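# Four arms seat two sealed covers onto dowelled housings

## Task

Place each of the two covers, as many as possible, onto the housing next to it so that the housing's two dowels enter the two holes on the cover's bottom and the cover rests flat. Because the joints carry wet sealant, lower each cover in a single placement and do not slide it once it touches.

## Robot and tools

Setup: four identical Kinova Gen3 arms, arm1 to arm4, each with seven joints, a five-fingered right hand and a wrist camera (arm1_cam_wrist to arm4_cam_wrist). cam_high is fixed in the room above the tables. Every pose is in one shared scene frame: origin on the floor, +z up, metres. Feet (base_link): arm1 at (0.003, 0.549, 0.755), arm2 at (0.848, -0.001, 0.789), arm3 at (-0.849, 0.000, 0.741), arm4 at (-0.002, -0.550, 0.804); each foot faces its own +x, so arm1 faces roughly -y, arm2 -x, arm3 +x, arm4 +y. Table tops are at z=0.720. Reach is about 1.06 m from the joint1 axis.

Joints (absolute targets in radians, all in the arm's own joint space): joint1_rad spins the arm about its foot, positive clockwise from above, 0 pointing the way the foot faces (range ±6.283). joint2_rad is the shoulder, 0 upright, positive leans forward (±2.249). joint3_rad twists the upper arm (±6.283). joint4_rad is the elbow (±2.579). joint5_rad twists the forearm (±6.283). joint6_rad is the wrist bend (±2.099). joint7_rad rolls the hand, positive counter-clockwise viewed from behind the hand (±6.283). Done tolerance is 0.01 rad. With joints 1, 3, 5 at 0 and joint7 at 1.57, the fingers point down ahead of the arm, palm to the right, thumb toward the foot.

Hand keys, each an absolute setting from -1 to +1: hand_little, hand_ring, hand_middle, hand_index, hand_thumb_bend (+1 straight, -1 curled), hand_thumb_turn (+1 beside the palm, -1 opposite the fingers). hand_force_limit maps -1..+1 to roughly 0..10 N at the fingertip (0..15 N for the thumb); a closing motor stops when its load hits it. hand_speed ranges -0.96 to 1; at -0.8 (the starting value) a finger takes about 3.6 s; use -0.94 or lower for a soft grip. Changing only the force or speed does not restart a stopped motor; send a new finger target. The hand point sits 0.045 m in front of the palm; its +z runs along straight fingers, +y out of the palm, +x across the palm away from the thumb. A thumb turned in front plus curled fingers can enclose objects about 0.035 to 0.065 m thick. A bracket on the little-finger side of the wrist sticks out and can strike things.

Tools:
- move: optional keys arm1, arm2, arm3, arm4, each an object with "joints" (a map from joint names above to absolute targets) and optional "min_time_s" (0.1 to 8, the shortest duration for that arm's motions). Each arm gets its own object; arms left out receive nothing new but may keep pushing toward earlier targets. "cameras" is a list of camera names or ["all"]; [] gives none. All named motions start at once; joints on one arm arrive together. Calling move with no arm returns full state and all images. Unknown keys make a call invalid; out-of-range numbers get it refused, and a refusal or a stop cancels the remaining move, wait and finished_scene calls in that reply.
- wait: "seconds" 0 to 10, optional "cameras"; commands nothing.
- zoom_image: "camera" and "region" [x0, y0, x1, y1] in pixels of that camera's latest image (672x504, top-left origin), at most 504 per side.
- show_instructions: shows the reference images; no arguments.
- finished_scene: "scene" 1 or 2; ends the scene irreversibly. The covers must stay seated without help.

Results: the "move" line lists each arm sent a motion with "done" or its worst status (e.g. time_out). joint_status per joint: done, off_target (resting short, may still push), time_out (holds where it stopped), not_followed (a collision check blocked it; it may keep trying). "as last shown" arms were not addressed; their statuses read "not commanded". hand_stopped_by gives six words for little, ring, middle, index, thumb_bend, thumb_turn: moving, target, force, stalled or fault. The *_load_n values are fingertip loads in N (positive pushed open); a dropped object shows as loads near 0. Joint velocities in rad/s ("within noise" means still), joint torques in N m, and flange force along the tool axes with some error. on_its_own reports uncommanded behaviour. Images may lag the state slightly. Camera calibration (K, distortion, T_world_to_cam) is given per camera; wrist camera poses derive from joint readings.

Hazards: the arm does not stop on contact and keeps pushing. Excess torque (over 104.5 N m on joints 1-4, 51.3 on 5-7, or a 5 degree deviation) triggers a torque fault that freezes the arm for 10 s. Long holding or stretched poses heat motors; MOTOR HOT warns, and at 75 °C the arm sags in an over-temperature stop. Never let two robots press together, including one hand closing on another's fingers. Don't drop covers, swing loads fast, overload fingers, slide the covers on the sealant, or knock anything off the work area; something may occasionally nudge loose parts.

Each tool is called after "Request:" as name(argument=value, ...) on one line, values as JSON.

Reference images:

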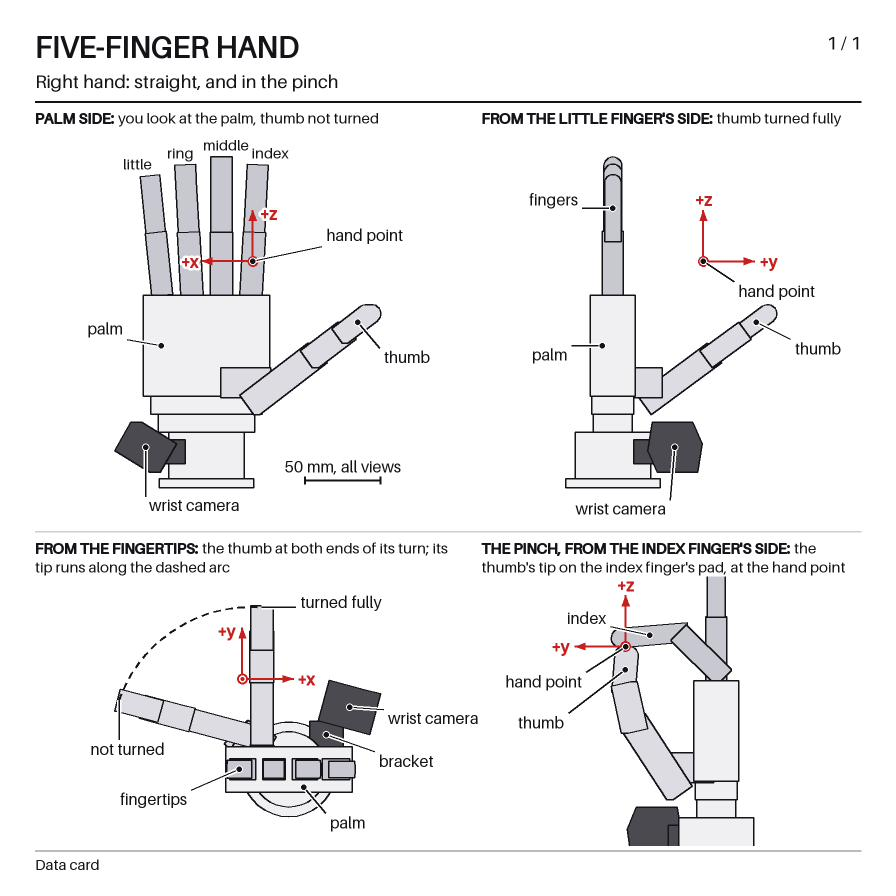

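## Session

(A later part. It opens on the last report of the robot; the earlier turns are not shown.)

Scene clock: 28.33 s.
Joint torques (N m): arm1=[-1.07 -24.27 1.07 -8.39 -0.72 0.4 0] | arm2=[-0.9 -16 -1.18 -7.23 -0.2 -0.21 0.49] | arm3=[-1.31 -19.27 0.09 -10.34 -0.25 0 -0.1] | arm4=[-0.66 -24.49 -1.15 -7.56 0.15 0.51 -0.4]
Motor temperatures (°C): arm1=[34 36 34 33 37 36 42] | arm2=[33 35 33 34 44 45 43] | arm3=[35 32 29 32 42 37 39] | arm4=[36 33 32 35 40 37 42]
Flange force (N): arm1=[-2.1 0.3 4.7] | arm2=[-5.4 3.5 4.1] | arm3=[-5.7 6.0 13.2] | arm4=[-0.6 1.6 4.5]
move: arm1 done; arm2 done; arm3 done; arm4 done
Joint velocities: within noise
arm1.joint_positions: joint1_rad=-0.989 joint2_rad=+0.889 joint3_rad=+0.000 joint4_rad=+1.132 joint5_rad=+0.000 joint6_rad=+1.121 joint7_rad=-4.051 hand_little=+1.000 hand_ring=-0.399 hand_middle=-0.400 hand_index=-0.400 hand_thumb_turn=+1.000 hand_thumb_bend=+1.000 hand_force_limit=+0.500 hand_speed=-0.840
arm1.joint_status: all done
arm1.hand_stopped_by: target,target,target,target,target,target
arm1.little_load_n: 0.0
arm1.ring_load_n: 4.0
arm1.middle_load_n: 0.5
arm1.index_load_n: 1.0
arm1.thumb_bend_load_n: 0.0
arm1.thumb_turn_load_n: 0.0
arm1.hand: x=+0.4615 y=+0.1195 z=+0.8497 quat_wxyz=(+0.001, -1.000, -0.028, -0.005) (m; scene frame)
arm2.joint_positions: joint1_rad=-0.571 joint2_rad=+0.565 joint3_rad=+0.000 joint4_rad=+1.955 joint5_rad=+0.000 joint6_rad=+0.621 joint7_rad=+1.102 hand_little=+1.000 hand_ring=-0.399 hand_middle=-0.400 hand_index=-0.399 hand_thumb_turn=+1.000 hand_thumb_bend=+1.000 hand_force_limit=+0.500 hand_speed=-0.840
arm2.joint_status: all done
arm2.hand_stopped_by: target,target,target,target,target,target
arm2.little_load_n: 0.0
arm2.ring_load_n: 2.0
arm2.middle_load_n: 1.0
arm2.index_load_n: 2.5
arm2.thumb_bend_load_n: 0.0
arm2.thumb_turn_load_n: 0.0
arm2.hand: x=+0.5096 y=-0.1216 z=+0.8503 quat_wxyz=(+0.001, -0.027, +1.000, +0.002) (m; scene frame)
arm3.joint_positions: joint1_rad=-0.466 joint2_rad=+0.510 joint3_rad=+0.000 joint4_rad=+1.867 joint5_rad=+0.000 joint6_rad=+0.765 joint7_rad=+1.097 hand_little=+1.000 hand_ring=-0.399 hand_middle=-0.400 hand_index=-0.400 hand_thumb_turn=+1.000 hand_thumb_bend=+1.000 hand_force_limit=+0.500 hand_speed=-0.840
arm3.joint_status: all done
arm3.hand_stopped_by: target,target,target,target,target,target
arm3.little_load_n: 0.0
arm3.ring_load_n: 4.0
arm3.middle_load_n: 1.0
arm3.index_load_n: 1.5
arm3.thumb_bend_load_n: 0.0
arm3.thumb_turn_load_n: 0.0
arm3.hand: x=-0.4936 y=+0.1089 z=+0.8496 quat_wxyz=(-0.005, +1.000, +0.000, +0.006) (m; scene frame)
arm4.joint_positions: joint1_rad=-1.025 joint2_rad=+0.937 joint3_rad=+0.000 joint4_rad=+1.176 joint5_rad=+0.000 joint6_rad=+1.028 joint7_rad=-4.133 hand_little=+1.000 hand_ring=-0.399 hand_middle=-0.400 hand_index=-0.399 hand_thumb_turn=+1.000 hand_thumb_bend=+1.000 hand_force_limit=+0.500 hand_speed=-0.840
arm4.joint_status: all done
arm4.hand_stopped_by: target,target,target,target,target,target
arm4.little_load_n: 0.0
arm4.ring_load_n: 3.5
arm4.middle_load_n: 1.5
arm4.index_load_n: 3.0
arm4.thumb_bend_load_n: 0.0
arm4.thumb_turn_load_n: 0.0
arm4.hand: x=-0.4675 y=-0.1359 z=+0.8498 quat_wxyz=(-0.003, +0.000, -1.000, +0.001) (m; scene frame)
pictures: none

Request:
move(arm1={"joints": {"joint1_rad": -0.9518, "joint2_rad": 0.7768, "joint4_rad": 1.1902, "joint6_rad": 1.1746, "joint7_rad": -4.023}, "min_time_s": 1.5}, arm2={"joints": {"joint1_rad": -0.5346, "joint2_rad": 0.529, "joint4_rad": 1.7886, "joint6_rad": 0.824, "joint7_rad": 1.1292}, "min_time_s": 1.5}, arm3={"joints": {"joint1_rad": -0.5627, "joint2_rad": 0.397, "joint4_rad": 2.0168, "joint6_rad": 0.7278, "joint7_rad": 1.2968}, "min_time_s": 1.5}, arm4={"joints": {"joint1_rad": -0.9585, "joint2_rad": 0.8627, "joint4_rad": 1.2972, "joint6_rad": 0.9817, "joint7_rad": -3.7694}, "min_time_s": 1.5}, cameras=["cam_high"])

Scene clock: 40.67 s.
Joint torques (N m): arm1=[-0.21 -23.88 1.8 -9.53 -0.27 0.04 -0.02] | arm2=[-0.43 -16.69 -0.68 -8.39 0.07 0 0.49] | arm3=[-3.84 -17.09 -2.71 -11.43 -1.48 -0.75 -0.03] | arm4=[-2.9 -22.2 -3.41 -4.7 -1.06 2.18 -0.36]
Motor temperatures (°C): arm1=[34 37 34 34 37 36 42] | arm2=[33 35 33 34 44 45 43] | arm3=[35 33 29 32 42 37 39] | arm4=[36 34 32 35 40 37 42]
Flange force (N): arm1=[-2.0 -1.6 6.2] | arm2=[-5.9 2.4 5.1] | arm3=[-6.7 11.8 14.0] | arm4=[-1.2 8.1 4.6]
move: arm1 done; arm2 done; arm3 done; arm4 done
Joint velocities: within noise
arm1.joint_positions: joint1_rad=-0.952 joint2_rad=+0.777 joint3_rad=+0.000 joint4_rad=+1.190 joint5_rad=+0.000 joint6_rad=+1.175 joint7_rad=-4.023 hand_little=+1.000 hand_ring=-0.399 hand_middle=-0.400 hand_index=-0.400 hand_thumb_turn=+1.000 hand_thumb_bend=+1.000 hand_force_limit=+0.500 hand_speed=-0.840
arm1.joint_status: all done
arm1.hand_stopped_by: target,target,target,target,target,target
arm1.little_load_n: 0.0
arm1.ring_load_n: 3.5
arm1.middle_load_n: 1.0
arm1.index_load_n: 3.0
arm1.thumb_bend_load_n: 0.0
arm1.thumb_turn_load_n: 0.0
arm1.hand: x=+0.4266 y=+0.1166 z=+0.8997 quat_wxyz=(+0.001, -1.000, -0.023, -0.005) (m; scene frame)
arm2.joint_positions: joint1_rad=-0.535 joint2_rad=+0.529 joint3_rad=+0.000 joint4_rad=+1.789 joint5_rad=+0.000 joint6_rad=+0.824 joint7_rad=+1.129 hand_little=+1.000 hand_ring=-0.399 hand_middle=-0.400 hand_index=-0.399 hand_thumb_turn=+1.000 hand_thumb_bend=+1.000 hand_force_limit=+0.500 hand_speed=-0.840
arm2.joint_status: all done
arm2.hand_stopped_by: target,target,target,target,target,target
arm2.little_load_n: 0.0
arm2.ring_load_n: 2.5
arm2.middle_load_n: 1.0
arm2.index_load_n: 2.0
arm2.thumb_bend_load_n: 0.0
arm2.thumb_turn_load_n: 0.0
arm2.hand: x=+0.4730 y=-0.1250 z=+0.9003 quat_wxyz=(+0.001, -0.023, +1.000, +0.002) (m; scene frame)
arm3.joint_positions: joint1_rad=-0.563 joint2_rad=+0.397 joint3_rad=+0.000 joint4_rad=+2.017 joint5_rad=+0.000 joint6_rad=+0.728 joint7_rad=+1.297 hand_little=+1.000 hand_ring=-0.399 hand_middle=-0.400 hand_index=-0.400 hand_thumb_turn=+1.000 hand_thumb_bend=+1.000 hand_force_limit=+0.500 hand_speed=-0.840
arm3.joint_status: all done
arm3.hand_stopped_by: target,target,target,target,target,target
arm3.little_load_n: 0.0
arm3.ring_load_n: 3.5
arm3.middle_load_n: 1.0
arm3.index_load_n: 1.0
arm3.thumb_bend_load_n: -0.5
arm3.thumb_turn_load_n: 0.0
arm3.hand: x=-0.5363 y=+0.1115 z=+0.8620 quat_wxyz=(-0.004, +0.989, +0.148, +0.007) (m; scene frame)
arm4.joint_positions: joint1_rad=-0.959 joint2_rad=+0.863 joint3_rad=+0.000 joint4_rad=+1.297 joint5_rad=+0.000 joint6_rad=+0.982 joint7_rad=-3.769 hand_little=+1.000 hand_ring=-0.399 hand_middle=-0.400 hand_index=-0.399 hand_thumb_turn=+1.000 hand_thumb_bend=+1.000 hand_force_limit=+0.500 hand_speed=-0.840
arm4.joint_status: all done
arm4.hand_stopped_by: target,target,target,target,target,target
arm4.little_load_n: 0.0
arm4.ring_load_n: 3.5
arm4.middle_load_n: 2.0
arm4.index_load_n: 2.5
arm4.thumb_bend_load_n: 0.0
arm4.thumb_turn_load_n: 0.0
arm4.hand: x=-0.4400 y=-0.1137 z=+0.8619 quat_wxyz=(-0.002, +0.148, -0.989, +0.002) (m; scene frame)
pictures: cam_high

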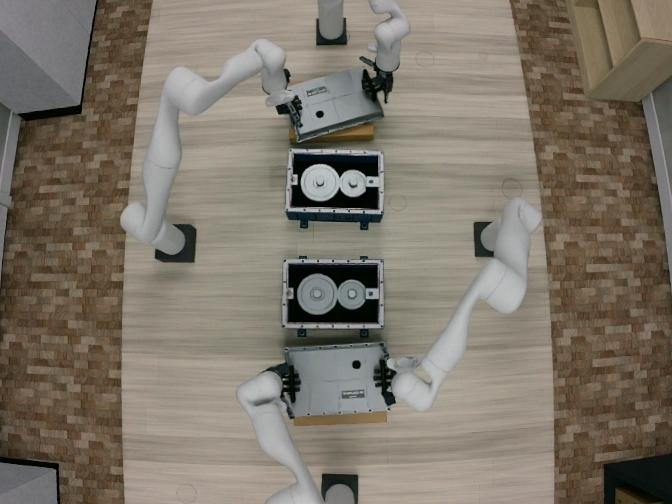

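Request:
move(arm1={"joints": {"joint1_rad": -0.8742, "joint2_rad": 0.6269, "joint4_rad": 1.3405, "joint6_rad": 1.1742, "joint7_rad": -3.9654}, "min_time_s": 1.5}, arm2={"joints": {"joint1_rad": -0.4705, "joint2_rad": 0.6044, "joint4_rad": 1.4878, "joint6_rad": 1.0494, "joint7_rad": 1.1733}, "min_time_s": 1.5}, arm3={"joints": {"joint1_rad": -0.6479, "joint2_rad": 0.3, "joint4_rad": 2.1804, "joint6_rad": 0.6612, "joint7_rad": 1.5083}, "min_time_s": 1.5}, arm4={"joints": {"joint1_rad": -0.8694, "joint2_rad": 0.8436, "joint4_rad": 1.3398, "joint6_rad": 0.9582, "joint7_rad": -3.3836}, "min_time_s": 1.5}, cameras=["cam_high", "arm4_cam_wrist"])

Scene clock: 43.40 s.
Joint torques (N m): arm1=[0.11 -21.5 1.94 -9.71 -0.18 -0.11 -0.01] | arm2=[-0.22 -19.36 -0.42 -9.69 0.29 0 0.47] | arm3=[-3.45 -14.24 -2.43 -10.06 -1.36 -0.4 -0.01] | arm4=[-1.3 -21.67 -2.01 -3.86 -0.4 2.6 -0.34]
Motor temperatures (°C): arm1=[34 37 34 34 37 36 42] | arm2=[33 35 33 34 44 45 43] | arm3=[35 33 29 32 42 37 39] | arm4=[36 34 32 35 40 37 42]
Flange force (N): arm1=[-1.4 -2.3 6.4] | arm2=[-6.8 2.1 6.0] | arm3=[-6.8 10.4 14.3] | arm4=[-1.2 8.0 4.8]
move: arm1 done; arm2 done; arm3 done; arm4 done
Joint velocities: within noise
arm1.joint_positions: joint1_rad=-0.874 joint2_rad=+0.627 joint3_rad=+0.000 joint4_rad=+1.341 joint5_rad=+0.000 joint6_rad=+1.174 joint7_rad=-3.965 hand_little=+1.000 hand_ring=-0.399 hand_middle=-0.400 hand_index=-0.400 hand_thumb_turn=+1.000 hand_thumb_bend=+1.000 hand_force_limit=+0.500 hand_speed=-0.840
arm1.joint_status: all done
arm1.hand_stopped_by: target,target,target,target,target,target
arm1.little_load_n: 0.0
arm1.ring_load_n: 3.5
arm1.middle_load_n: 1.5
arm1.index_load_n: 3.0
arm1.thumb_bend_load_n: 0.0
arm1.thumb_turn_load_n: 0.0
arm1.hand: x=+0.3587 y=+0.1149 z=+0.9397 quat_wxyz=(+0.001, -1.000, -0.013, -0.005) (m; scene frame)
arm2.joint_positions: joint1_rad=-0.470 joint2_rad=+0.604 joint3_rad=+0.000 joint4_rad=+1.488 joint5_rad=+0.000 joint6_rad=+1.049 joint7_rad=+1.173 hand_little=+1.000 hand_ring=-0.399 hand_middle=-0.400 hand_index=-0.399 hand_thumb_turn=+1.000 hand_thumb_bend=+1.000 hand_force_limit=+0.500 hand_speed=-0.840
arm2.joint_status: all done
arm2.hand_stopped_by: target,target,target,target,target,target
arm2.little_load_n: 0.0
arm2.ring_load_n: 2.5
arm2.middle_load_n: 0.5
arm2.index_load_n: 2.0
arm2.thumb_bend_load_n: 0.0
arm2.thumb_turn_load_n: 0.0
arm2.hand: x=+0.4006 y=-0.1277 z=+0.9402 quat_wxyz=(+0.001, -0.013, +1.000, +0.002) (m; scene frame)
arm3.joint_positions: joint1_rad=-0.648 joint2_rad=+0.300 joint3_rad=+0.000 joint4_rad=+2.180 joint5_rad=+0.000 joint6_rad=+0.661 joint7_rad=+1.508 hand_little=+1.000 hand_ring=-0.399 hand_middle=-0.400 hand_index=-0.400 hand_thumb_turn=+1.000 hand_thumb_bend=+1.000 hand_force_limit=+0.500 hand_speed=-0.840
arm3.joint_status: all done
arm3.hand_stopped_by: target,target,target,target,target,target
arm3.little_load_n: 0.0
arm3.ring_load_n: 4.0
arm3.middle_load_n: 1.0
arm3.index_load_n: 1.0
arm3.thumb_bend_load_n: 0.0
arm3.thumb_turn_load_n: 0.0
arm3.hand: x=-0.5759 y=+0.1049 z=+0.8620 quat_wxyz=(-0.003, +0.956, +0.292, +0.007) (m; scene frame)
arm4.joint_positions: joint1_rad=-0.869 joint2_rad=+0.844 joint3_rad=+0.000 joint4_rad=+1.340 joint5_rad=+0.000 joint6_rad=+0.958 joint7_rad=-3.384 hand_little=+1.000 hand_ring=-0.399 hand_middle=-0.400 hand_index=-0.399 hand_thumb_turn=+1.000 hand_thumb_bend=+1.000 hand_force_limit=+0.500 hand_speed=-0.840
arm4.joint_status: all done
arm4.hand_stopped_by: target,target,target,target,target,target
arm4.little_load_n: 0.0
arm4.ring_load_n: 3.5
arm4.middle_load_n: 1.5
arm4.index_load_n: 2.0
arm4.thumb_bend_load_n: 0.0
arm4.thumb_turn_load_n: 0.0
arm4.hand: x=-0.4184 y=-0.0809 z=+0.8619 quat_wxyz=(-0.002, +0.293, -0.956, +0.002) (m; scene frame)
pictures: arm4_cam_wrist, cam_high
camera_calibration:
arm4_cam_wrist: T_world_to_cam=[[-0.73363, 0.67873, -0.033354, -0.217091], [0.571659, 0.642947, 0.509731, -0.145876], [0.367414, 0.354887, -0.859687, 1.04382], [0, 0, 0, 1]] pos_world=[-0.459386, -0.129299, 0.964472]

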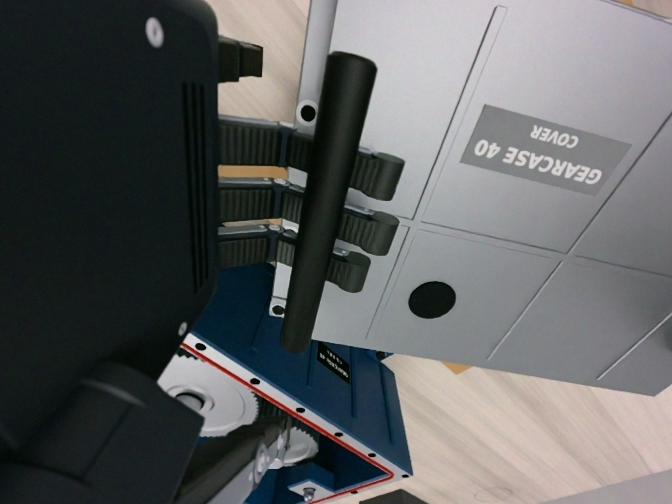

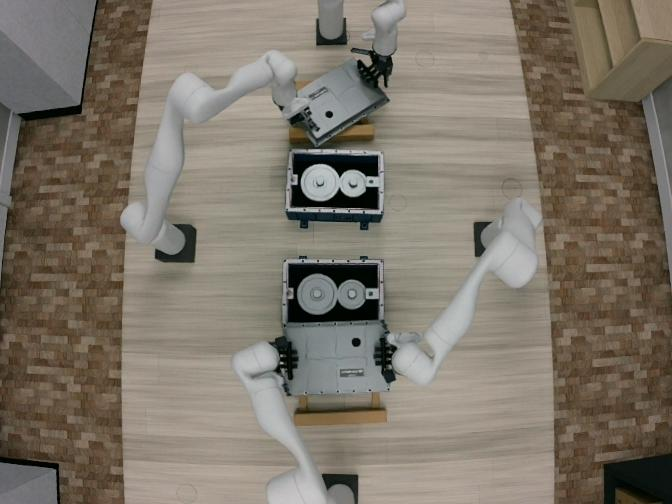

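Request:
move(arm1={"joints": {"joint1_rad": -0.7817, "joint2_rad": 0.5303, "joint4_rad": 1.5126, "joint6_rad": 1.0986, "joint7_rad": -3.8929}, "min_time_s": 1.5}, arm2={"joints": {"joint1_rad": -0.4213, "joint2_rad": 0.7581, "joint4_rad": 1.1902, "joint6_rad": 1.1933, "joint7_rad": 1.2025}, "min_time_s": 1.5}, arm3={"joints": {"joint1_rad": -0.7081, "joint2_rad": 0.2023, "joint4_rad": 2.3298, "joint6_rad": 0.6095, "joint7_rad": 1.7448}, "min_time_s": 1.5}, arm4={"joints": {"joint1_rad": -0.7691, "joint2_rad": 0.8661, "joint4_rad": 1.2896, "joint6_rad": 0.9859, "joint7_rad": -2.9866}, "min_time_s": 1.5})

Request:
move(arm1={"joints": {"joint1_rad": -0.671, "joint2_rad": 0.4484, "joint4_rad": 1.6502, "joint6_rad": 1.043, "joint7_rad": -3.7992}, "min_time_s": 1.6}, arm2={"joints": {"joint1_rad": -0.3829, "joint2_rad": 0.9497, "joint4_rad": 0.7977, "joint6_rad": 1.3942, "joint7_rad": 1.2239}, "min_time_s": 1.6}, arm3={"joints": {"joint1_rad": -0.6981, "joint2_rad": 0.1173, "joint4_rad": 2.4448, "joint6_rad": 0.5795, "joint7_rad": 2.0515}, "min_time_s": 1.6}, arm4={"joints": {"joint1_rad": -0.6668, "joint2_rad": 0.9263, "joint4_rad": 1.1559, "joint6_rad": 1.0594, "joint7_rad": -2.5876}, "min_time_s": 1.6}, cameras=["cam_high"])

Scene clock: 45.93 s.
Joint torques (N m): arm1=[0.44 -19.54 2.17 -9.77 0 -0.39 0.02] | arm2=[0.46 -22.39 0.17 -10.08 0.59 0.16 0.49] | arm3=[-3.04 -11.45 -2.06 -8.61 -1.29 0.14 -0.03] | arm4=[0.5 -22.02 -0.42 -3.8 0.35 2.76 -0.35]
Motor temperatures (°C): arm1=[34 38 34 34 37 36 42] | arm2=[33 35 33 34 44 45 43] | arm3=[35 33 29 32 42 37 39] | arm4=[36 34 32 35 40 37 42]
Flange force (N): arm1=[-0.9 -3.4 6.2] | arm2=[-8.2 1.2 6.4] | arm3=[-6.6 9.4 15.3] | arm4=[-1.3 8.0 4.8]
move: arm1 done; arm2 done; arm3 done; arm4 done
Joint velocities: within noise
arm1.joint_positions: joint1_rad=-0.782 joint2_rad=+0.530 joint3_rad=+0.000 joint4_rad=+1.513 joint5_rad=+0.000 joint6_rad=+1.099 joint7_rad=-3.893 hand_little=+1.000 hand_ring=-0.399 hand_middle=-0.400 hand_index=-0.400 hand_thumb_turn=+1.000 hand_thumb_bend=+1.000 hand_force_limit=+0.500 hand_speed=-0.840
arm1.joint_status: all done
arm1.hand_stopped_by: target,target,target,target,target,target
arm1.little_load_n: 0.0
arm1.ring_load_n: 3.5
arm1.middle_load_n: 1.0
arm1.index_load_n: 3.0
arm1.thumb_bend_load_n: -0.5
arm1.thumb_turn_load_n: 0.0
arm1.hand: x=+0.2911 y=+0.1133 z=+0.9397 quat_wxyz=(+0.001, -1.000, -0.003, -0.005) (m; scene frame)
arm2.joint_positions: joint1_rad=-0.421 joint2_rad=+0.758 joint3_rad=+0.000 joint4_rad=+1.190 joint5_rad=+0.000 joint6_rad=+1.193 joint7_rad=+1.202 hand_little=+1.000 hand_ring=-0.399 hand_middle=-0.400 hand_index=-0.399 hand_thumb_turn=+1.000 hand_thumb_bend=+1.000 hand_force_limit=+0.500 hand_speed=-0.840
arm2.joint_status: all done
arm2.hand_stopped_by: target,target,target,target,target,target
arm2.little_load_n: 0.0
arm2.ring_load_n: 2.5
arm2.middle_load_n: 1.0
arm2.index_load_n: 2.0
arm2.thumb_bend_load_n: 0.0
arm2.thumb_turn_load_n: 0.0
arm2.hand: x=+0.3281 y=-0.1301 z=+0.9401 quat_wxyz=(+0.001, -0.003, +1.000, +0.002) (m; scene frame)
arm3.joint_positions: joint1_rad=-0.708 joint2_rad=+0.202 joint3_rad=+0.000 joint4_rad=+2.330 joint5_rad=+0.000 joint6_rad=+0.610 joint7_rad=+1.745 hand_little=+1.000 hand_ring=-0.399 hand_middle=-0.400 hand_index=-0.400 hand_thumb_turn=+1.000 hand_thumb_bend=+1.000 hand_force_limit=+0.500 hand_speed=-0.840
arm3.joint_status: all done
arm3.hand_stopped_by: target,target,target,target,target,target
arm3.little_load_n: 0.0
arm3.ring_load_n: 4.5
arm3.middle_load_n: 1.0
arm3.index_load_n: 1.0
arm3.thumb_bend_load_n: 0.0
arm3.thumb_turn_load_n: 0.0
arm3.hand: x=-0.6075 y=+0.0912 z=+0.8620 quat_wxyz=(-0.002, +0.903, +0.430, +0.008) (m; scene frame)
arm4.joint_positions: joint1_rad=-0.769 joint2_rad=+0.866 joint3_rad=+0.000 joint4_rad=+1.290 joint5_rad=+0.000 joint6_rad=+0.986 joint7_rad=-2.987 hand_little=+1.000 hand_ring=-0.399 hand_middle=-0.400 hand_index=-0.400 hand_thumb_turn=+1.000 hand_thumb_bend=+1.000 hand_force_limit=+0.500 hand_speed=-0.840
arm4.joint_status: all done
arm4.hand_stopped_by: target,target,target,target,target,target
arm4.little_load_n: 0.0
arm4.ring_load_n: 4.0
arm4.middle_load_n: 1.5
arm4.index_load_n: 2.0
arm4.thumb_bend_load_n: 0.0
arm4.thumb_turn_load_n: 0.0
arm4.hand: x=-0.4028 y=-0.0392 z=+0.8620 quat_wxyz=(-0.002, +0.431, -0.902, +0.002) (m; scene frame)
pictures: none

Scene clock: 47.87 s.
Joint torques (N m): arm1=[0.07 -17.6 1.71 -8.94 -0.29 0.01 -0.09] | arm2=[-0.49 -25.71 -0.36 -10.95 0.1 0 0.46] | arm3=[-2.42 -8.92 -1.47 -6.9 -1.16 0.77 0.01] | arm4=[2.55 -23.29 1.15 -4.68 1.14 2.5 -0.34]
Motor temperatures (°C): arm1=[34 38 34 34 37 36 42] | arm2=[33 35 33 34 44 45 43] | arm3=[35 33 29 32 42 37 39] | arm4=[36 34 32 35 40 37 42]
Flange force (N): arm1=[-0.5 -1.9 6.2] | arm2=[-12.2 4.0 7.6] | arm3=[-5.8 7.4 15.6] | arm4=[-1.0 8.0 4.7]
move: arm1 done; arm2 done; arm3 done; arm4 done
Joint velocities: within noise
arm1.joint_positions: joint1_rad=-0.671 joint2_rad=+0.448 joint3_rad=+0.000 joint4_rad=+1.650 joint5_rad=+0.000 joint6_rad=+1.043 joint7_rad=-3.799 hand_little=+1.000 hand_ring=-0.399 hand_middle=-0.400 hand_index=-0.400 hand_thumb_turn=+1.000 hand_thumb_bend=+1.000 hand_force_limit=+0.500 hand_speed=-0.840
arm1.joint_status: all done
arm1.hand_stopped_by: target,target,target,target,target,target
arm1.little_load_n: 0.0
arm1.ring_load_n: 3.5
arm1.middle_load_n: 1.0
arm1.index_load_n: 2.5
arm1.thumb_bend_load_n: 0.5
arm1.thumb_turn_load_n: 0.0
arm1.hand: x=+0.2233 y=+0.1117 z=+0.9399 quat_wxyz=(+0.001, -1.000, +0.005, -0.005) (m; scene frame)
arm2.joint_positions: joint1_rad=-0.383 joint2_rad=+0.950 joint3_rad=+0.000 joint4_rad=+0.798 joint5_rad=+0.000 joint6_rad=+1.394 joint7_rad=+1.224 hand_little=+1.000 hand_ring=-0.399 hand_middle=-0.400 hand_index=-0.399 hand_thumb_turn=+1.000 hand_thumb_bend=+1.000 hand_force_limit=+0.500 hand_speed=-0.840
arm2.joint_status: all done
arm2.hand_stopped_by: target,target,target,target,target,target
arm2.little_load_n: 0.0
arm2.ring_load_n: 3.0
arm2.middle_load_n: 0.5
arm2.index_load_n: 1.5
arm2.thumb_bend_load_n: 0.0
arm2.thumb_turn_load_n: 0.0
arm2.hand: x=+0.2561 y=-0.1324 z=+0.9400 quat_wxyz=(+0.001, +0.006, +1.000, +0.002) (m; scene frame)
arm3.joint_positions: joint1_rad=-0.698 joint2_rad=+0.117 joint3_rad=+0.000 joint4_rad=+2.445 joint5_rad=+0.000 joint6_rad=+0.579 joint7_rad=+2.051 hand_little=+1.000 hand_ring=-0.399 hand_middle=-0.400 hand_index=-0.400 hand_thumb_turn=+1.000 hand_thumb_bend=+1.000 hand_force_limit=+0.500 hand_speed=-0.840
arm3.joint_status: all done
arm3.hand_stopped_by: target,target,target,target,target,target
arm3.little_load_n: 0.0
arm3.ring_load_n: 4.0
arm3.middle_load_n: 1.0
arm3.index_load_n: 1.0
arm3.thumb_bend_load_n: 0.0
arm3.thumb_turn_load_n: 0.0
arm3.hand: x=-0.6219 y=+0.0718 z=+0.8620 quat_wxyz=(-0.001, +0.829, +0.559, +0.008) (m; scene frame)
arm4.joint_positions: joint1_rad=-0.667 joint2_rad=+0.926 joint3_rad=+0.000 joint4_rad=+1.156 joint5_rad=+0.000 joint6_rad=+1.059 joint7_rad=-2.588 hand_little=+1.000 hand_ring=-0.399 hand_middle=-0.400 hand_index=-0.400 hand_thumb_turn=+1.000 hand_thumb_bend=+1.000 hand_force_limit=+0.500 hand_speed=-0.840
arm4.joint_status: all done
arm4.hand_stopped_by: target,target,target,target,target,target
arm4.little_load_n: 0.0
arm4.ring_load_n: 3.5
arm4.middle_load_n: 1.5
arm4.index_load_n: 2.0
arm4.thumb_bend_load_n: 0.0
arm4.thumb_turn_load_n: 0.0
arm4.hand: x=-0.3884 y=+0.0082 z=+0.8618 quat_wxyz=(-0.002, +0.559, -0.829, +0.003) (m; scene frame)
pictures: cam_high

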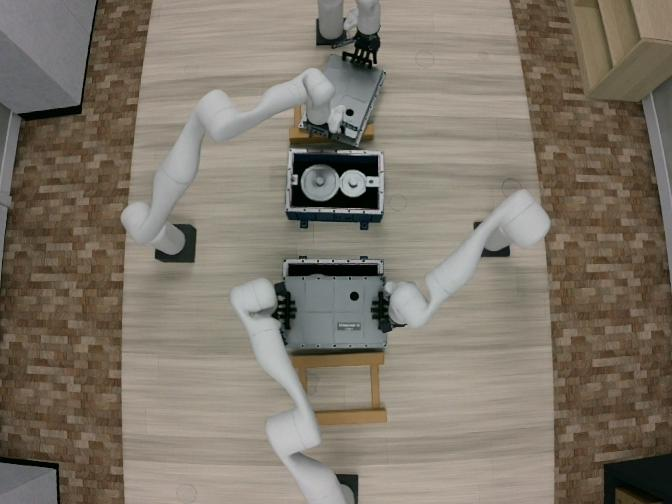

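Request:
zoom_image(camera="cam_high", region=[276, 268, 336, 358])

Request:
zoom_image(camera="cam_high", region=[332, 268, 392, 358])

Request:
zoom_image(camera="cam_high", region=[290, 45, 400, 155])

Scaled by 5.600 from the camera's 672x504 image, which has a finer 960x720 frame.

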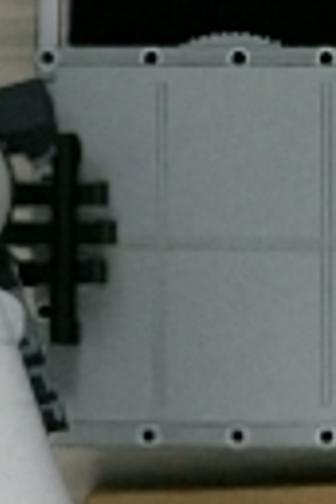

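Scaled by 5.600 from the camera's 672x504 image, which has a finer 960x720 frame.

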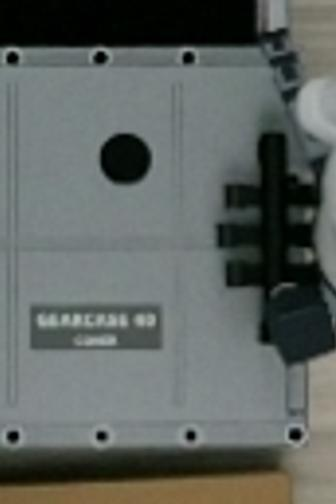

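Scaled by 4.582 from the camera's 672x504 image, which has a finer 960x720 frame.

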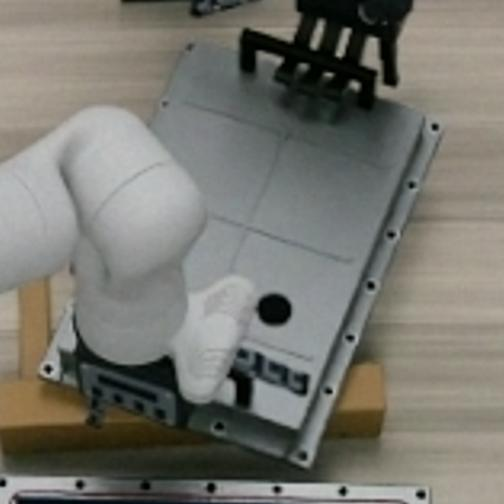

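Request:
move(arm1={"joints": {"joint1_rad": -0.617, "joint2_rad": 0.4329, "joint4_rad": 1.7128, "joint6_rad": 0.996, "joint7_rad": -3.7482}, "min_time_s": 1.3}, arm2={"joints": {"joint1_rad": -0.3705, "joint2_rad": 1.0626, "joint4_rad": 0.5881, "joint6_rad": 1.4909, "joint7_rad": 1.2333}, "min_time_s": 1.3}, arm3={"joints": {"joint2_rad": 0.1707, "joint4_rad": 2.4738, "joint6_rad": 0.4971}, "min_time_s": 1.3}, arm4={"joints": {"joint2_rad": 0.9479, "joint4_rad": 1.1682, "joint6_rad": 1.0255}, "min_time_s": 1.3})

Scene clock: 55.10 s.
Joint torques (N m): arm1=[0.27 -17.26 1.91 -9.41 -0.07 -0.48 0.02] | arm2=[0.51 -27.07 0.34 -11 0.63 0.04 0.49] | arm3=[-0.57 -8.01 0.48 -6.68 -0.07 0.04 -0.05] | arm4=[0.15 -20.47 -0.66 -5.87 0.25 0.31 -0.37]
Motor temperatures (°C): arm1=[34 38 34 34 37 36 42] | arm2=[33 36 33 35 44 45 43] | arm3=[35 33 29 32 42 37 39] | arm4=[36 34 32 35 40 37 42]
Flange force (N): arm1=[-0.5 -3.4 6.2] | arm2=[-16.5 3.7 8.4] | arm3=[-5.4 -1.4 8.4] | arm4=[-0.4 0.0 -2.5]
move: arm1 done; arm2 done; arm3 done; arm4 done
Joint velocities: within noise
arm1.joint_positions: joint1_rad=-0.617 joint2_rad=+0.433 joint3_rad=+0.000 joint4_rad=+1.713 joint5_rad=+0.000 joint6_rad=+0.996 joint7_rad=-3.748 hand_little=+1.000 hand_ring=-0.399 hand_middle=-0.400 hand_index=-0.400 hand_thumb_turn=+1.000 hand_thumb_bend=+1.000 hand_force_limit=+0.500 hand_speed=-0.840
arm1.joint_status: all done
arm1.hand_stopped_by: target,target,target,target,target,target
arm1.little_load_n: 0.0
arm1.ring_load_n: 3.5
arm1.middle_load_n: 1.0
arm1.index_load_n: 2.5
arm1.thumb_bend_load_n: 0.0
arm1.thumb_turn_load_n: 0.0
arm1.hand: x=+0.1949 y=+0.1100 z=+0.9298 quat_wxyz=(+0.001, -1.000, +0.007, -0.005) (m; scene frame)
arm2.joint_positions: joint1_rad=-0.371 joint2_rad=+1.063 joint3_rad=+0.000 joint4_rad=+0.588 joint5_rad=+0.000 joint6_rad=+1.491 joint7_rad=+1.233 hand_little=+1.000 hand_ring=-0.399 hand_middle=-0.400 hand_index=-0.399 hand_thumb_turn=+1.000 hand_thumb_bend=+1.000 hand_force_limit=+0.500 hand_speed=-0.840
arm2.joint_status: all done
arm2.hand_stopped_by: target,target,target,target,target,target
arm2.little_load_n: 0.0
arm2.ring_load_n: 3.0
arm2.middle_load_n: 1.0
arm2.index_load_n: 1.5
arm2.thumb_bend_load_n: 0.0
arm2.thumb_turn_load_n: 0.0
arm2.hand: x=+0.2261 y=-0.1340 z=+0.9299 quat_wxyz=(+0.001, +0.007, +1.000, +0.002) (m; scene frame)
arm3.joint_positions: joint1_rad=-0.698 joint2_rad=+0.171 joint3_rad=+0.000 joint4_rad=+2.474 joint5_rad=+0.000 joint6_rad=+0.497 joint7_rad=+2.051 hand_little=+1.000 hand_ring=-0.399 hand_middle=-0.400 hand_index=-0.400 hand_thumb_turn=+1.000 hand_thumb_bend=+1.000 hand_force_limit=+0.500 hand_speed=-0.840
arm3.joint_status: all done
arm3.hand_stopped_by: target,target,target,target,target,target
arm3.little_load_n: 0.0
arm3.ring_load_n: 0.5
arm3.middle_load_n: 0.0
arm3.index_load_n: 0.0
arm3.thumb_bend_load_n: 0.0
arm3.thumb_turn_load_n: 0.0
arm3.hand: x=-0.6217 y=+0.0720 z=+0.8455 quat_wxyz=(-0.001, +0.829, +0.559, +0.008) (m; scene frame)
arm4.joint_positions: joint1_rad=-0.667 joint2_rad=+0.948 joint3_rad=+0.000 joint4_rad=+1.168 joint5_rad=+0.000 joint6_rad=+1.026 joint7_rad=-2.588 hand_little=+1.000 hand_ring=-0.400 hand_middle=-0.400 hand_index=-0.400 hand_thumb_turn=+1.000 hand_thumb_bend=+1.000 hand_force_limit=+0.500 hand_speed=-0.840
arm4.joint_status: all done
arm4.hand_stopped_by: target,target,target,target,target,target
arm4.little_load_n: 0.0
arm4.ring_load_n: 0.0
arm4.middle_load_n: 0.0
arm4.index_load_n: 0.0
arm4.thumb_bend_load_n: 0.0
arm4.thumb_turn_load_n: 0.0
arm4.hand: x=-0.3883 y=+0.0082 z=+0.8453 quat_wxyz=(-0.002, +0.559, -0.829, +0.003) (m; scene frame)
pictures: none

Request:
move(arm1={"joints": {"joint1_rad": -0.5579, "joint2_rad": 0.4195, "joint4_rad": 1.7687, "joint6_rad": 0.9534, "joint7_rad": -3.6918}, "min_time_s": 1.3}, arm2={"joints": {"joint1_rad": -0.3589, "joint2_rad": 1.239, "joint4_rad": 0.2246, "joint6_rad": 1.678, "joint7_rad": 1.2422}, "min_time_s": 1.3}, arm4={"joints": {"hand_speed": -0.8, "hand_index": -0.1, "hand_middle": -0.1, "hand_ring": -0.1}})

Request:
wait(seconds=0.2, cameras=["cam_high", "arm4_cam_wrist"])

Request:
zoom_image(camera="cam_high", region=[276, 250, 336, 340])

Request:
zoom_image(camera="cam_high", region=[332, 250, 392, 340])

Scene clock: 57.67 s.
Joint torques (N m): arm1=[0.36 -16.72 1.97 -8.94 -0.14 -0.32 -0.09] | arm2=[0.26 -28.6 0.15 -11.09 0.5 0.1 0.47] | arm3=[-0.54 -7.99 0.44 -6.64 -0.04 0.01 -0.06] | arm4=[0.18 -20.5 -0.7 -5.93 0.28 0.33 -0.34]
Motor temperatures (°C): arm1=[34 38 34 34 37 36 42] | arm2=[33 36 33 35 44 45 43] | arm3=[35 33 29 32 42 37 39] | arm4=[36 34 32 35 40 37 42]
Flange force (N): arm1=[-0.1 -3.0 6.1] | arm2=no reading | arm3=[-5.3 -1.3 8.1] | arm4=[-0.1 -0.2 -2.4]
move: arm1 done; arm2 done; arm4 done
Joint velocities: within noise
arm1.joint_positions: joint1_rad=-0.558 joint2_rad=+0.419 joint3_rad=+0.000 joint4_rad=+1.769 joint5_rad=+0.000 joint6_rad=+0.953 joint7_rad=-3.692 hand_little=+1.000 hand_ring=-0.399 hand_middle=-0.400 hand_index=-0.400 hand_thumb_turn=+1.000 hand_thumb_bend=+1.000 hand_force_limit=+0.500 hand_speed=-0.840
arm1.joint_status: all done
arm1.hand_stopped_by: target,target,target,target,target,target
arm1.little_load_n: 0.0
arm1.ring_load_n: 4.0
arm1.middle_load_n: 1.0
arm1.index_load_n: 2.0
arm1.thumb_bend_load_n: 0.0
arm1.thumb_turn_load_n: 0.0
arm1.hand: x=+0.1656 y=+0.1083 z=+0.9208 quat_wxyz=(+0.001, -1.000, +0.008, -0.005) (m; scene frame)
arm2.joint_positions: joint1_rad=-0.359 joint2_rad=+1.239 joint3_rad=+0.000 joint4_rad=+0.225 joint5_rad=+0.000 joint6_rad=+1.678 joint7_rad=+1.242 hand_little=+1.000 hand_ring=-0.399 hand_middle=-0.400 hand_index=-0.399 hand_thumb_turn=+1.000 hand_thumb_bend=+1.000 hand_force_limit=+0.500 hand_speed=-0.840
arm2.joint_status: all done
arm2.hand_stopped_by: target,target,target,target,target,target
arm2.little_load_n: 0.0
arm2.ring_load_n: 3.0
arm2.middle_load_n: 1.0
arm2.index_load_n: 1.5
arm2.thumb_bend_load_n: 0.0
arm2.thumb_turn_load_n: 0.0
arm2.hand: x=+0.1961 y=-0.1354 z=+0.9209 quat_wxyz=(+0.001, +0.009, +1.000, +0.002) (m; scene frame)
arm3: as last shown
arm4.joint_positions: joint1_rad=-0.667 joint2_rad=+0.948 joint3_rad=+0.000 joint4_rad=+1.168 joint5_rad=+0.000 joint6_rad=+1.026 joint7_rad=-2.588 hand_little=+1.000 hand_ring=-0.100 hand_middle=-0.100 hand_index=-0.100 hand_thumb_turn=+1.000 hand_thumb_bend=+1.000 hand_force_limit=+0.500 hand_speed=-0.800
arm4.joint_status: all done
arm4.hand_stopped_by: target,target,target,target,target,target
arm4.little_load_n: 0.0
arm4.ring_load_n: 0.0
arm4.middle_load_n: 0.0
arm4.index_load_n: 0.0
arm4.thumb_bend_load_n: 0.0
arm4.thumb_turn_load_n: 0.0
arm4.hand: x=-0.3883 y=+0.0082 z=+0.8453 quat_wxyz=(-0.002, +0.559, -0.829, +0.003) (m; scene frame)
pictures: none

Scene clock: 57.87 s.
Joint torques (N m): arm1=[0.34 -16.72 2.01 -8.99 -0.18 -0.33 -0.06] | arm2=[0.32 -28.49 0.15 -10.98 0.5 0.08 0.49] | arm3=[-0.62 -7.98 0.45 -6.65 -0.06 0.03 -0.06] | arm4=[0.19 -20.48 -0.71 -5.97 0.29 0.34 -0.34]
Motor temperatures (°C): arm1=[34 38 34 34 37 36 42] | arm2=[33 36 33 35 44 45 43] | arm3=[35 33 29 32 42 37 39] | arm4=[36 34 32 35 40 37 42]
Flange force (N): arm1=[-0.1 -3.2 6.2] | arm2=no reading | arm3=[-5.5 -1.1 8.2] | arm4=[0.0 -0.4 -2.4]
Joint velocities: within noise
arm1.joint_positions: joint1_rad=-0.558 joint2_rad=+0.419 joint3_rad=+0.000 joint4_rad=+1.769 joint5_rad=+0.000 joint6_rad=+0.953 joint7_rad=-3.692 hand_little=+1.000 hand_ring=-0.399 hand_middle=-0.400 hand_index=-0.400 hand_thumb_turn=+1.000 hand_thumb_bend=+1.000 hand_force_limit=+0.500 hand_speed=-0.840
arm1.joint_status: all done
arm1.hand_stopped_by: target,target,target,target,target,target
arm1.little_load_n: 0.0
arm1.ring_load_n: 4.0
arm1.middle_load_n: 1.0
arm1.index_load_n: 2.0
arm1.thumb_bend_load_n: 0.0
arm1.thumb_turn_load_n: 0.0
arm1.hand: x=+0.1656 y=+0.1083 z=+0.9208 quat_wxyz=(+0.001, -1.000, +0.008, -0.005) (m; scene frame)
arm2.joint_positions: joint1_rad=-0.359 joint2_rad=+1.239 joint3_rad=+0.000 joint4_rad=+0.225 joint5_rad=+0.000 joint6_rad=+1.678 joint7_rad=+1.242 hand_little=+1.000 hand_ring=-0.399 hand_middle=-0.400 hand_index=-0.399 hand_thumb_turn=+1.000 hand_thumb_bend=+1.000 hand_force_limit=+0.500 hand_speed=-0.840
arm2.joint_status: all done
arm2.hand_stopped_by: target,target,target,target,target,target
arm2.little_load_n: 0.0
arm2.ring_load_n: 3.0
arm2.middle_load_n: 0.5
arm2.index_load_n: 1.5
arm2.thumb_bend_load_n: 0.0
arm2.thumb_turn_load_n: 0.0
arm2.hand: x=+0.1961 y=-0.1354 z=+0.9209 quat_wxyz=(+0.001, +0.009, +1.000, +0.002) (m; scene frame)
arm3.joint_positions: joint1_rad=-0.698 joint2_rad=+0.171 joint3_rad=+0.000 joint4_rad=+2.474 joint5_rad=+0.000 joint6_rad=+0.497 joint7_rad=+2.051 hand_little=+1.000 hand_ring=-0.399 hand_middle=-0.400 hand_index=-0.400 hand_thumb_turn=+1.000 hand_thumb_bend=+1.000 hand_force_limit=+0.500 hand_speed=-0.840
arm3.joint_status: not commanded
arm3.hand_stopped_by: target,target,target,target,target,target
arm3.little_load_n: 0.0
arm3.ring_load_n: 0.5
arm3.middle_load_n: 0.0
arm3.index_load_n: 0.0
arm3.thumb_bend_load_n: 0.0
arm3.thumb_turn_load_n: 0.0
arm3.hand: x=-0.6217 y=+0.0720 z=+0.8455 quat_wxyz=(-0.001, +0.829, +0.559, +0.008) (m; scene frame)
arm4.joint_positions: joint1_rad=-0.667 joint2_rad=+0.948 joint3_rad=+0.000 joint4_rad=+1.168 joint5_rad=+0.000 joint6_rad=+1.026 joint7_rad=-2.588 hand_little=+1.000 hand_ring=-0.100 hand_middle=-0.100 hand_index=-0.100 hand_thumb_turn=+1.000 hand_thumb_bend=+1.000 hand_force_limit=+0.500 hand_speed=-0.800
arm4.joint_status: all done
arm4.hand_stopped_by: target,target,target,target,target,target
arm4.little_load_n: 0.0
arm4.ring_load_n: 0.0
arm4.middle_load_n: 0.0
arm4.index_load_n: 0.0
arm4.thumb_bend_load_n: 0.0
arm4.thumb_turn_load_n: 0.0
arm4.hand: x=-0.3883 y=+0.0082 z=+0.8453 quat_wxyz=(-0.002, +0.559, -0.829, +0.003) (m; scene frame)
wait: 0.20 s; no rest
pictures: arm4_cam_wrist, cam_high
camera_calibration:
arm4_cam_wrist: T_world_to_cam=[[-0.987751, 0.152417, -0.0334314, -0.350407], [0.114703, 0.854474, 0.506674, -0.388414], [0.105792, 0.496632, -0.86149, 0.885667], [0, 0, 0, 1]] pos_world=[-0.395259, -0.0545535, 0.948077]

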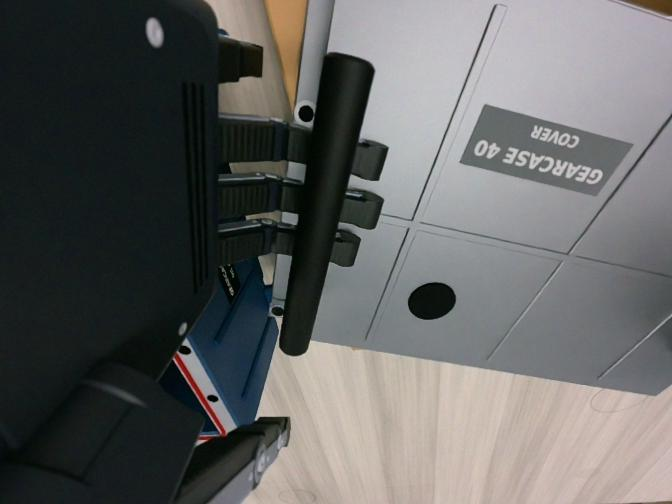

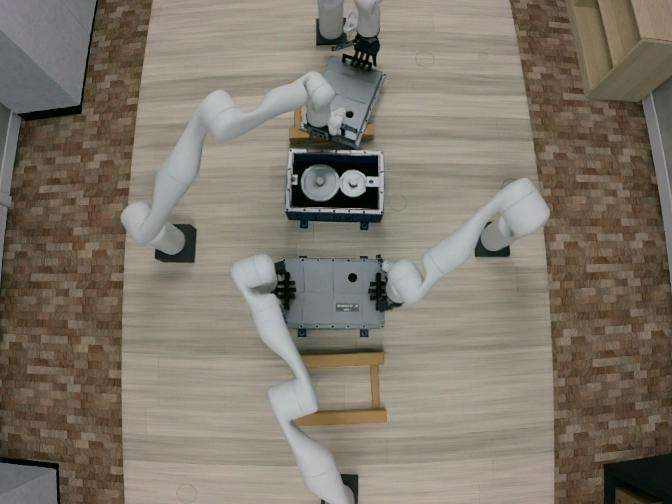

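Scaled by 5.600 from the camera's 672x504 image, which has a finer 960x720 frame.

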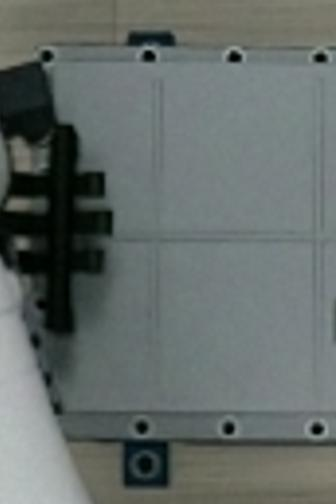

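Scaled by 5.600 from the camera's 672x504 image, which has a finer 960x720 frame.

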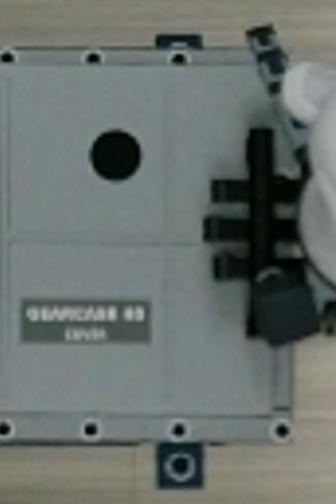

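Request:
move(arm1={"joints": {"joint1_rad": -0.5562, "joint2_rad": 0.4294, "joint4_rad": 1.7835, "joint6_rad": 0.9287, "joint7_rad": -3.6881}, "min_time_s": 1.0}, arm2={"joints": {"joint1_rad": -0.3584, "joint2_rad": 1.2342, "joint4_rad": 0.261, "joint6_rad": 1.6464, "joint7_rad": 1.2447}, "min_time_s": 1.0}, arm4={"joints": {"joint2_rad": 0.9425, "joint4_rad": 1.1654, "joint6_rad": 1.0337, "hand_index": -0.15, "hand_middle": -0.15, "hand_ring": -0.15}, "min_time_s": 0.6}, cameras=["cam_high"])

Request:
zoom_image(camera="cam_high", region=[276, 250, 336, 340])

Request:
zoom_image(camera="cam_high", region=[332, 250, 392, 340])

Scene clock: 63.50 s.
Joint torques (N m): arm1=[-0.04 -16.59 1.59 -8.88 -0.33 -0.45 0.02] | arm2=[0.31 -28.51 0.13 -10.98 0.48 0.18 0.45] | arm3=[-0.58 -7.94 0.42 -6.66 -0.05 -0.03 -0.02] | arm4=[0.18 -20.45 -0.66 -5.95 0.24 0.31 -0.37]
Motor temperatures (°C): arm1=[34 38 34 34 37 36 42] | arm2=[33 36 33 35 44 45 43] | arm3=[35 33 29 32 42 37 39] | arm4=[36 34 32 35 40 37 42]
Flange force (N): arm1=[-0.9 -3.0 5.6] | arm2=no reading | arm3=[-5.4 -1.4 7.8] | arm4=[-0.2 -0.2 -2.5]
move: arm1 done; arm2 done; arm4 done
Joint velocities: within noise
arm1.joint_positions: joint1_rad=-0.556 joint2_rad=+0.429 joint3_rad=+0.000 joint4_rad=+1.783 joint5_rad=+0.000 joint6_rad=+0.929 joint7_rad=-3.688 hand_little=+1.000 hand_ring=-0.399 hand_middle=-0.400 hand_index=-0.400 hand_thumb_turn=+1.000 hand_thumb_bend=+1.000 hand_force_limit=+0.500 hand_speed=-0.840
arm1.joint_status: all done
arm1.hand_stopped_by: target,target,target,target,target,target
arm1.little_load_n: 0.0
arm1.ring_load_n: 4.0
arm1.middle_load_n: 0.5
arm1.index_load_n: 1.5
arm1.thumb_bend_load_n: 0.0
arm1.thumb_turn_load_n: 0.0
arm1.hand: x=+0.1647 y=+0.1086 z=+0.9128 quat_wxyz=(+0.001, -1.000, +0.007, -0.005) (m; scene frame)
arm2.joint_positions: joint1_rad=-0.358 joint2_rad=+1.234 joint3_rad=+0.000 joint4_rad=+0.261 joint5_rad=+0.000 joint6_rad=+1.646 joint7_rad=+1.245 hand_little=+1.000 hand_ring=-0.399 hand_middle=-0.400 hand_index=-0.399 hand_thumb_turn=+1.000 hand_thumb_bend=+1.000 hand_force_limit=+0.500 hand_speed=-0.840
arm2.joint_status: all done
arm2.hand_stopped_by: target,target,target,target,target,target
arm2.little_load_n: 0.0
arm2.ring_load_n: 2.5
arm2.middle_load_n: 1.0
arm2.index_load_n: 2.0
arm2.thumb_bend_load_n: 0.0
arm2.thumb_turn_load_n: 0.0
arm2.hand: x=+0.1957 y=-0.1351 z=+0.9130 quat_wxyz=(+0.001, +0.008, +1.000, +0.002) (m; scene frame)
arm3: as last shown
arm3.middle_load_n: 0.5
arm4.joint_positions: joint1_rad=-0.667 joint2_rad=+0.943 joint3_rad=+0.000 joint4_rad=+1.165 joint5_rad=+0.000 joint6_rad=+1.034 joint7_rad=-2.588 hand_little=+1.000 hand_ring=-0.150 hand_middle=-0.150 hand_index=-0.150 hand_thumb_turn=+1.000 hand_thumb_bend=+1.000 hand_force_limit=+0.500 hand_speed=-0.800
arm4.joint_status: all done
arm4.hand_stopped_by: target,target,target,target,target,target
arm4.little_load_n: 0.0
arm4.ring_load_n: 0.0
arm4.middle_load_n: 0.0
arm4.index_load_n: 0.5
arm4.thumb_bend_load_n: 0.0
arm4.thumb_turn_load_n: 0.0
arm4.hand: x=-0.3884 y=+0.0082 z=+0.8494 quat_wxyz=(-0.002, +0.559, -0.829, +0.003) (m; scene frame)
pictures: cam_high

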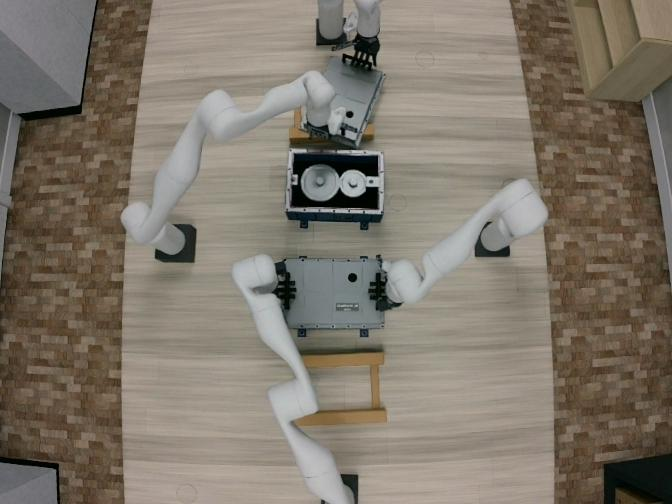

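Scaled by 5.600 from the camera's 672x504 image, which has a finer 960x720 frame.

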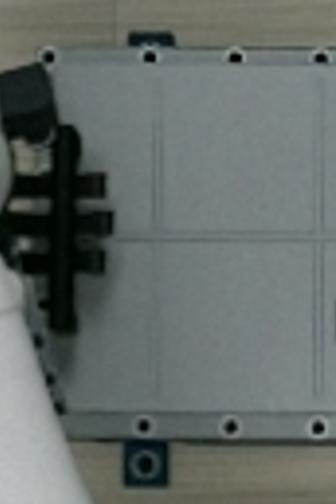

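Scaled by 5.600 from the camera's 672x504 image, which has a finer 960x720 frame.

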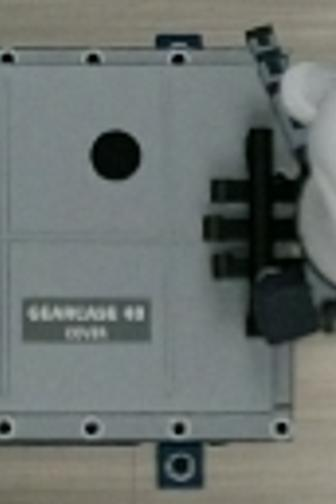

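Request:
move(arm1={"joints": {"joint2_rad": 0.4381, "joint4_rad": 1.7924, "joint6_rad": 0.9111}, "min_time_s": 1.0}, arm2={"joints": {"joint2_rad": 1.2309, "joint4_rad": 0.2877, "joint6_rad": 1.623}, "min_time_s": 1.0}, arm4={"joints": {"joint1_rad": -0.6302, "joint2_rad": 0.8738, "joint4_rad": 1.3209, "joint6_rad": 0.9469, "joint7_rad": -2.551}, "min_time_s": 1.1}, cameras=["cam_high", "arm4_cam_wrist"])

Scene clock: 65.90 s.
Joint torques (N m): arm1=[-0.06 -13.78 1.53 -6.67 -0.45 -0.01 0.02] | arm2=[-0.2 -24 -0.38 -9.13 0.05 -0.2 0.47] | arm3=[-0.58 -7.92 0.48 -6.67 -0.05 0.03 -0.09] | arm4=[0.21 -19.32 -0.75 -5.57 0.25 0.34 -0.35]
Motor temperatures (°C): arm1=[34 38 34 34 37 36 42] | arm2=[33 36 33 35 44 45 43] | arm3=[35 33 29 32 42 37 39] | arm4=[36 34 32 35 40 37 42]
Flange force (N): arm1=[-0.5 -2.2 -0.6] | arm2=no reading | arm3=[-5.6 -1.2 8.1] | arm4=[-0.2 -0.1 -2.5]
move: arm1 done; arm2 done; arm4 done
Joint velocities: within noise
arm1.joint_positions: joint1_rad=-0.556 joint2_rad=+0.438 joint3_rad=+0.000 joint4_rad=+1.792 joint5_rad=+0.000 joint6_rad=+0.911 joint7_rad=-3.688 hand_little=+1.000 hand_ring=-0.399 hand_middle=-0.400 hand_index=-0.400 hand_thumb_turn=+1.000 hand_thumb_bend=+1.000 hand_force_limit=+0.500 hand_speed=-0.840
arm1.joint_status: all done
arm1.hand_stopped_by: target,target,target,target,target,target
arm1.little_load_n: 0.0
arm1.ring_load_n: 0.5
arm1.middle_load_n: 0.0
arm1.index_load_n: 0.0
arm1.thumb_bend_load_n: 0.0
arm1.thumb_turn_load_n: 0.0
arm1.hand: x=+0.1648 y=+0.1087 z=+0.9069 quat_wxyz=(+0.001, -1.000, +0.007, -0.005) (m; scene frame)
arm2.joint_positions: joint1_rad=-0.358 joint2_rad=+1.231 joint3_rad=+0.000 joint4_rad=+0.288 joint5_rad=+0.000 joint6_rad=+1.623 joint7_rad=+1.245 hand_little=+1.000 hand_ring=-0.400 hand_middle=-0.400 hand_index=-0.400 hand_thumb_turn=+1.000 hand_thumb_bend=+1.000 hand_force_limit=+0.500 hand_speed=-0.840
arm2.joint_status: all done
arm2.hand_stopped_by: target,target,target,target,target,target
arm2.little_load_n: 0.0
arm2.ring_load_n: 0.0
arm2.middle_load_n: 0.0
arm2.index_load_n: 0.0
arm2.thumb_bend_load_n: 0.0
arm2.thumb_turn_load_n: 0.0
arm2.hand: x=+0.1957 y=-0.1350 z=+0.9069 quat_wxyz=(+0.001, +0.008, +1.000, +0.002) (m; scene frame)
arm3: as last shown
arm3.middle_load_n: 0.0
arm4.joint_positions: joint1_rad=-0.630 joint2_rad=+0.874 joint3_rad=+0.000 joint4_rad=+1.321 joint5_rad=+0.000 joint6_rad=+0.947 joint7_rad=-2.551 hand_little=+1.000 hand_ring=-0.150 hand_middle=-0.150 hand_index=-0.150 hand_thumb_turn=+1.000 hand_thumb_bend=+1.000 hand_force_limit=+0.500 hand_speed=-0.800
arm4.joint_status: all done
arm4.hand_stopped_by: target,target,target,target,target,target
arm4.little_load_n: 0.0
arm4.ring_load_n: 0.0
arm4.middle_load_n: 0.0
arm4.index_load_n: 0.0
arm4.thumb_bend_load_n: 0.0
arm4.thumb_turn_load_n: 0.0
arm4.hand: x=-0.3512 y=-0.0067 z=+0.8496 quat_wxyz=(-0.002, +0.559, -0.829, +0.003) (m; scene frame)
pictures: arm4_cam_wrist, cam_high
camera_calibration:
arm4_cam_wrist: T_world_to_cam=[[-0.987762, 0.152363, -0.0333323, -0.311448], [0.114697, 0.854436, 0.506738, -0.382182], [0.105688, 0.496714, -0.861456, 0.892782], [0, 0, 0, 1]] pos_world=[-0.358158, -0.0694536, 0.952377]

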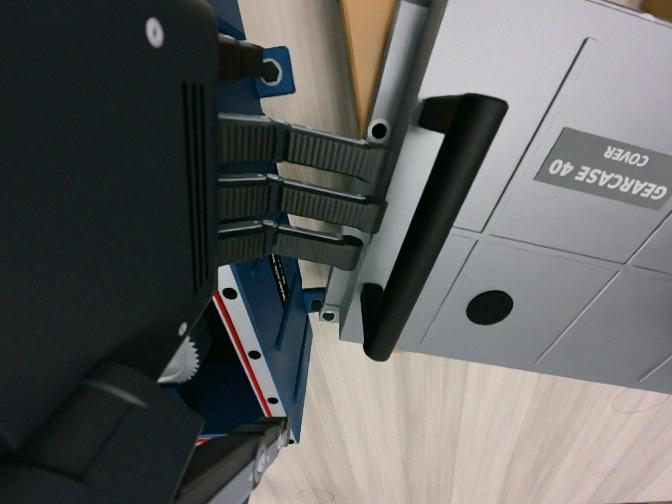

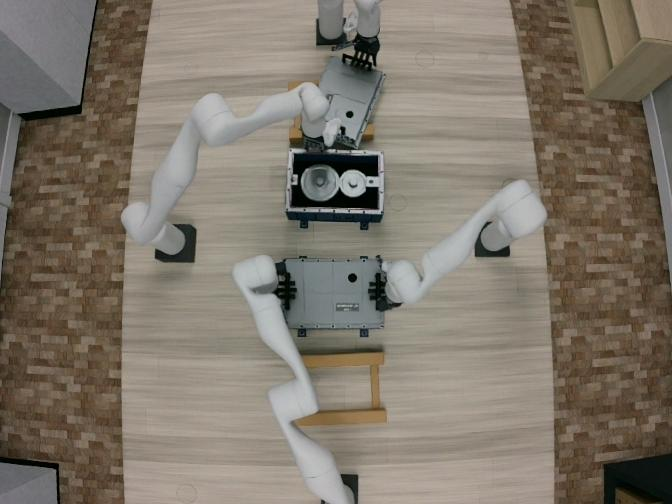

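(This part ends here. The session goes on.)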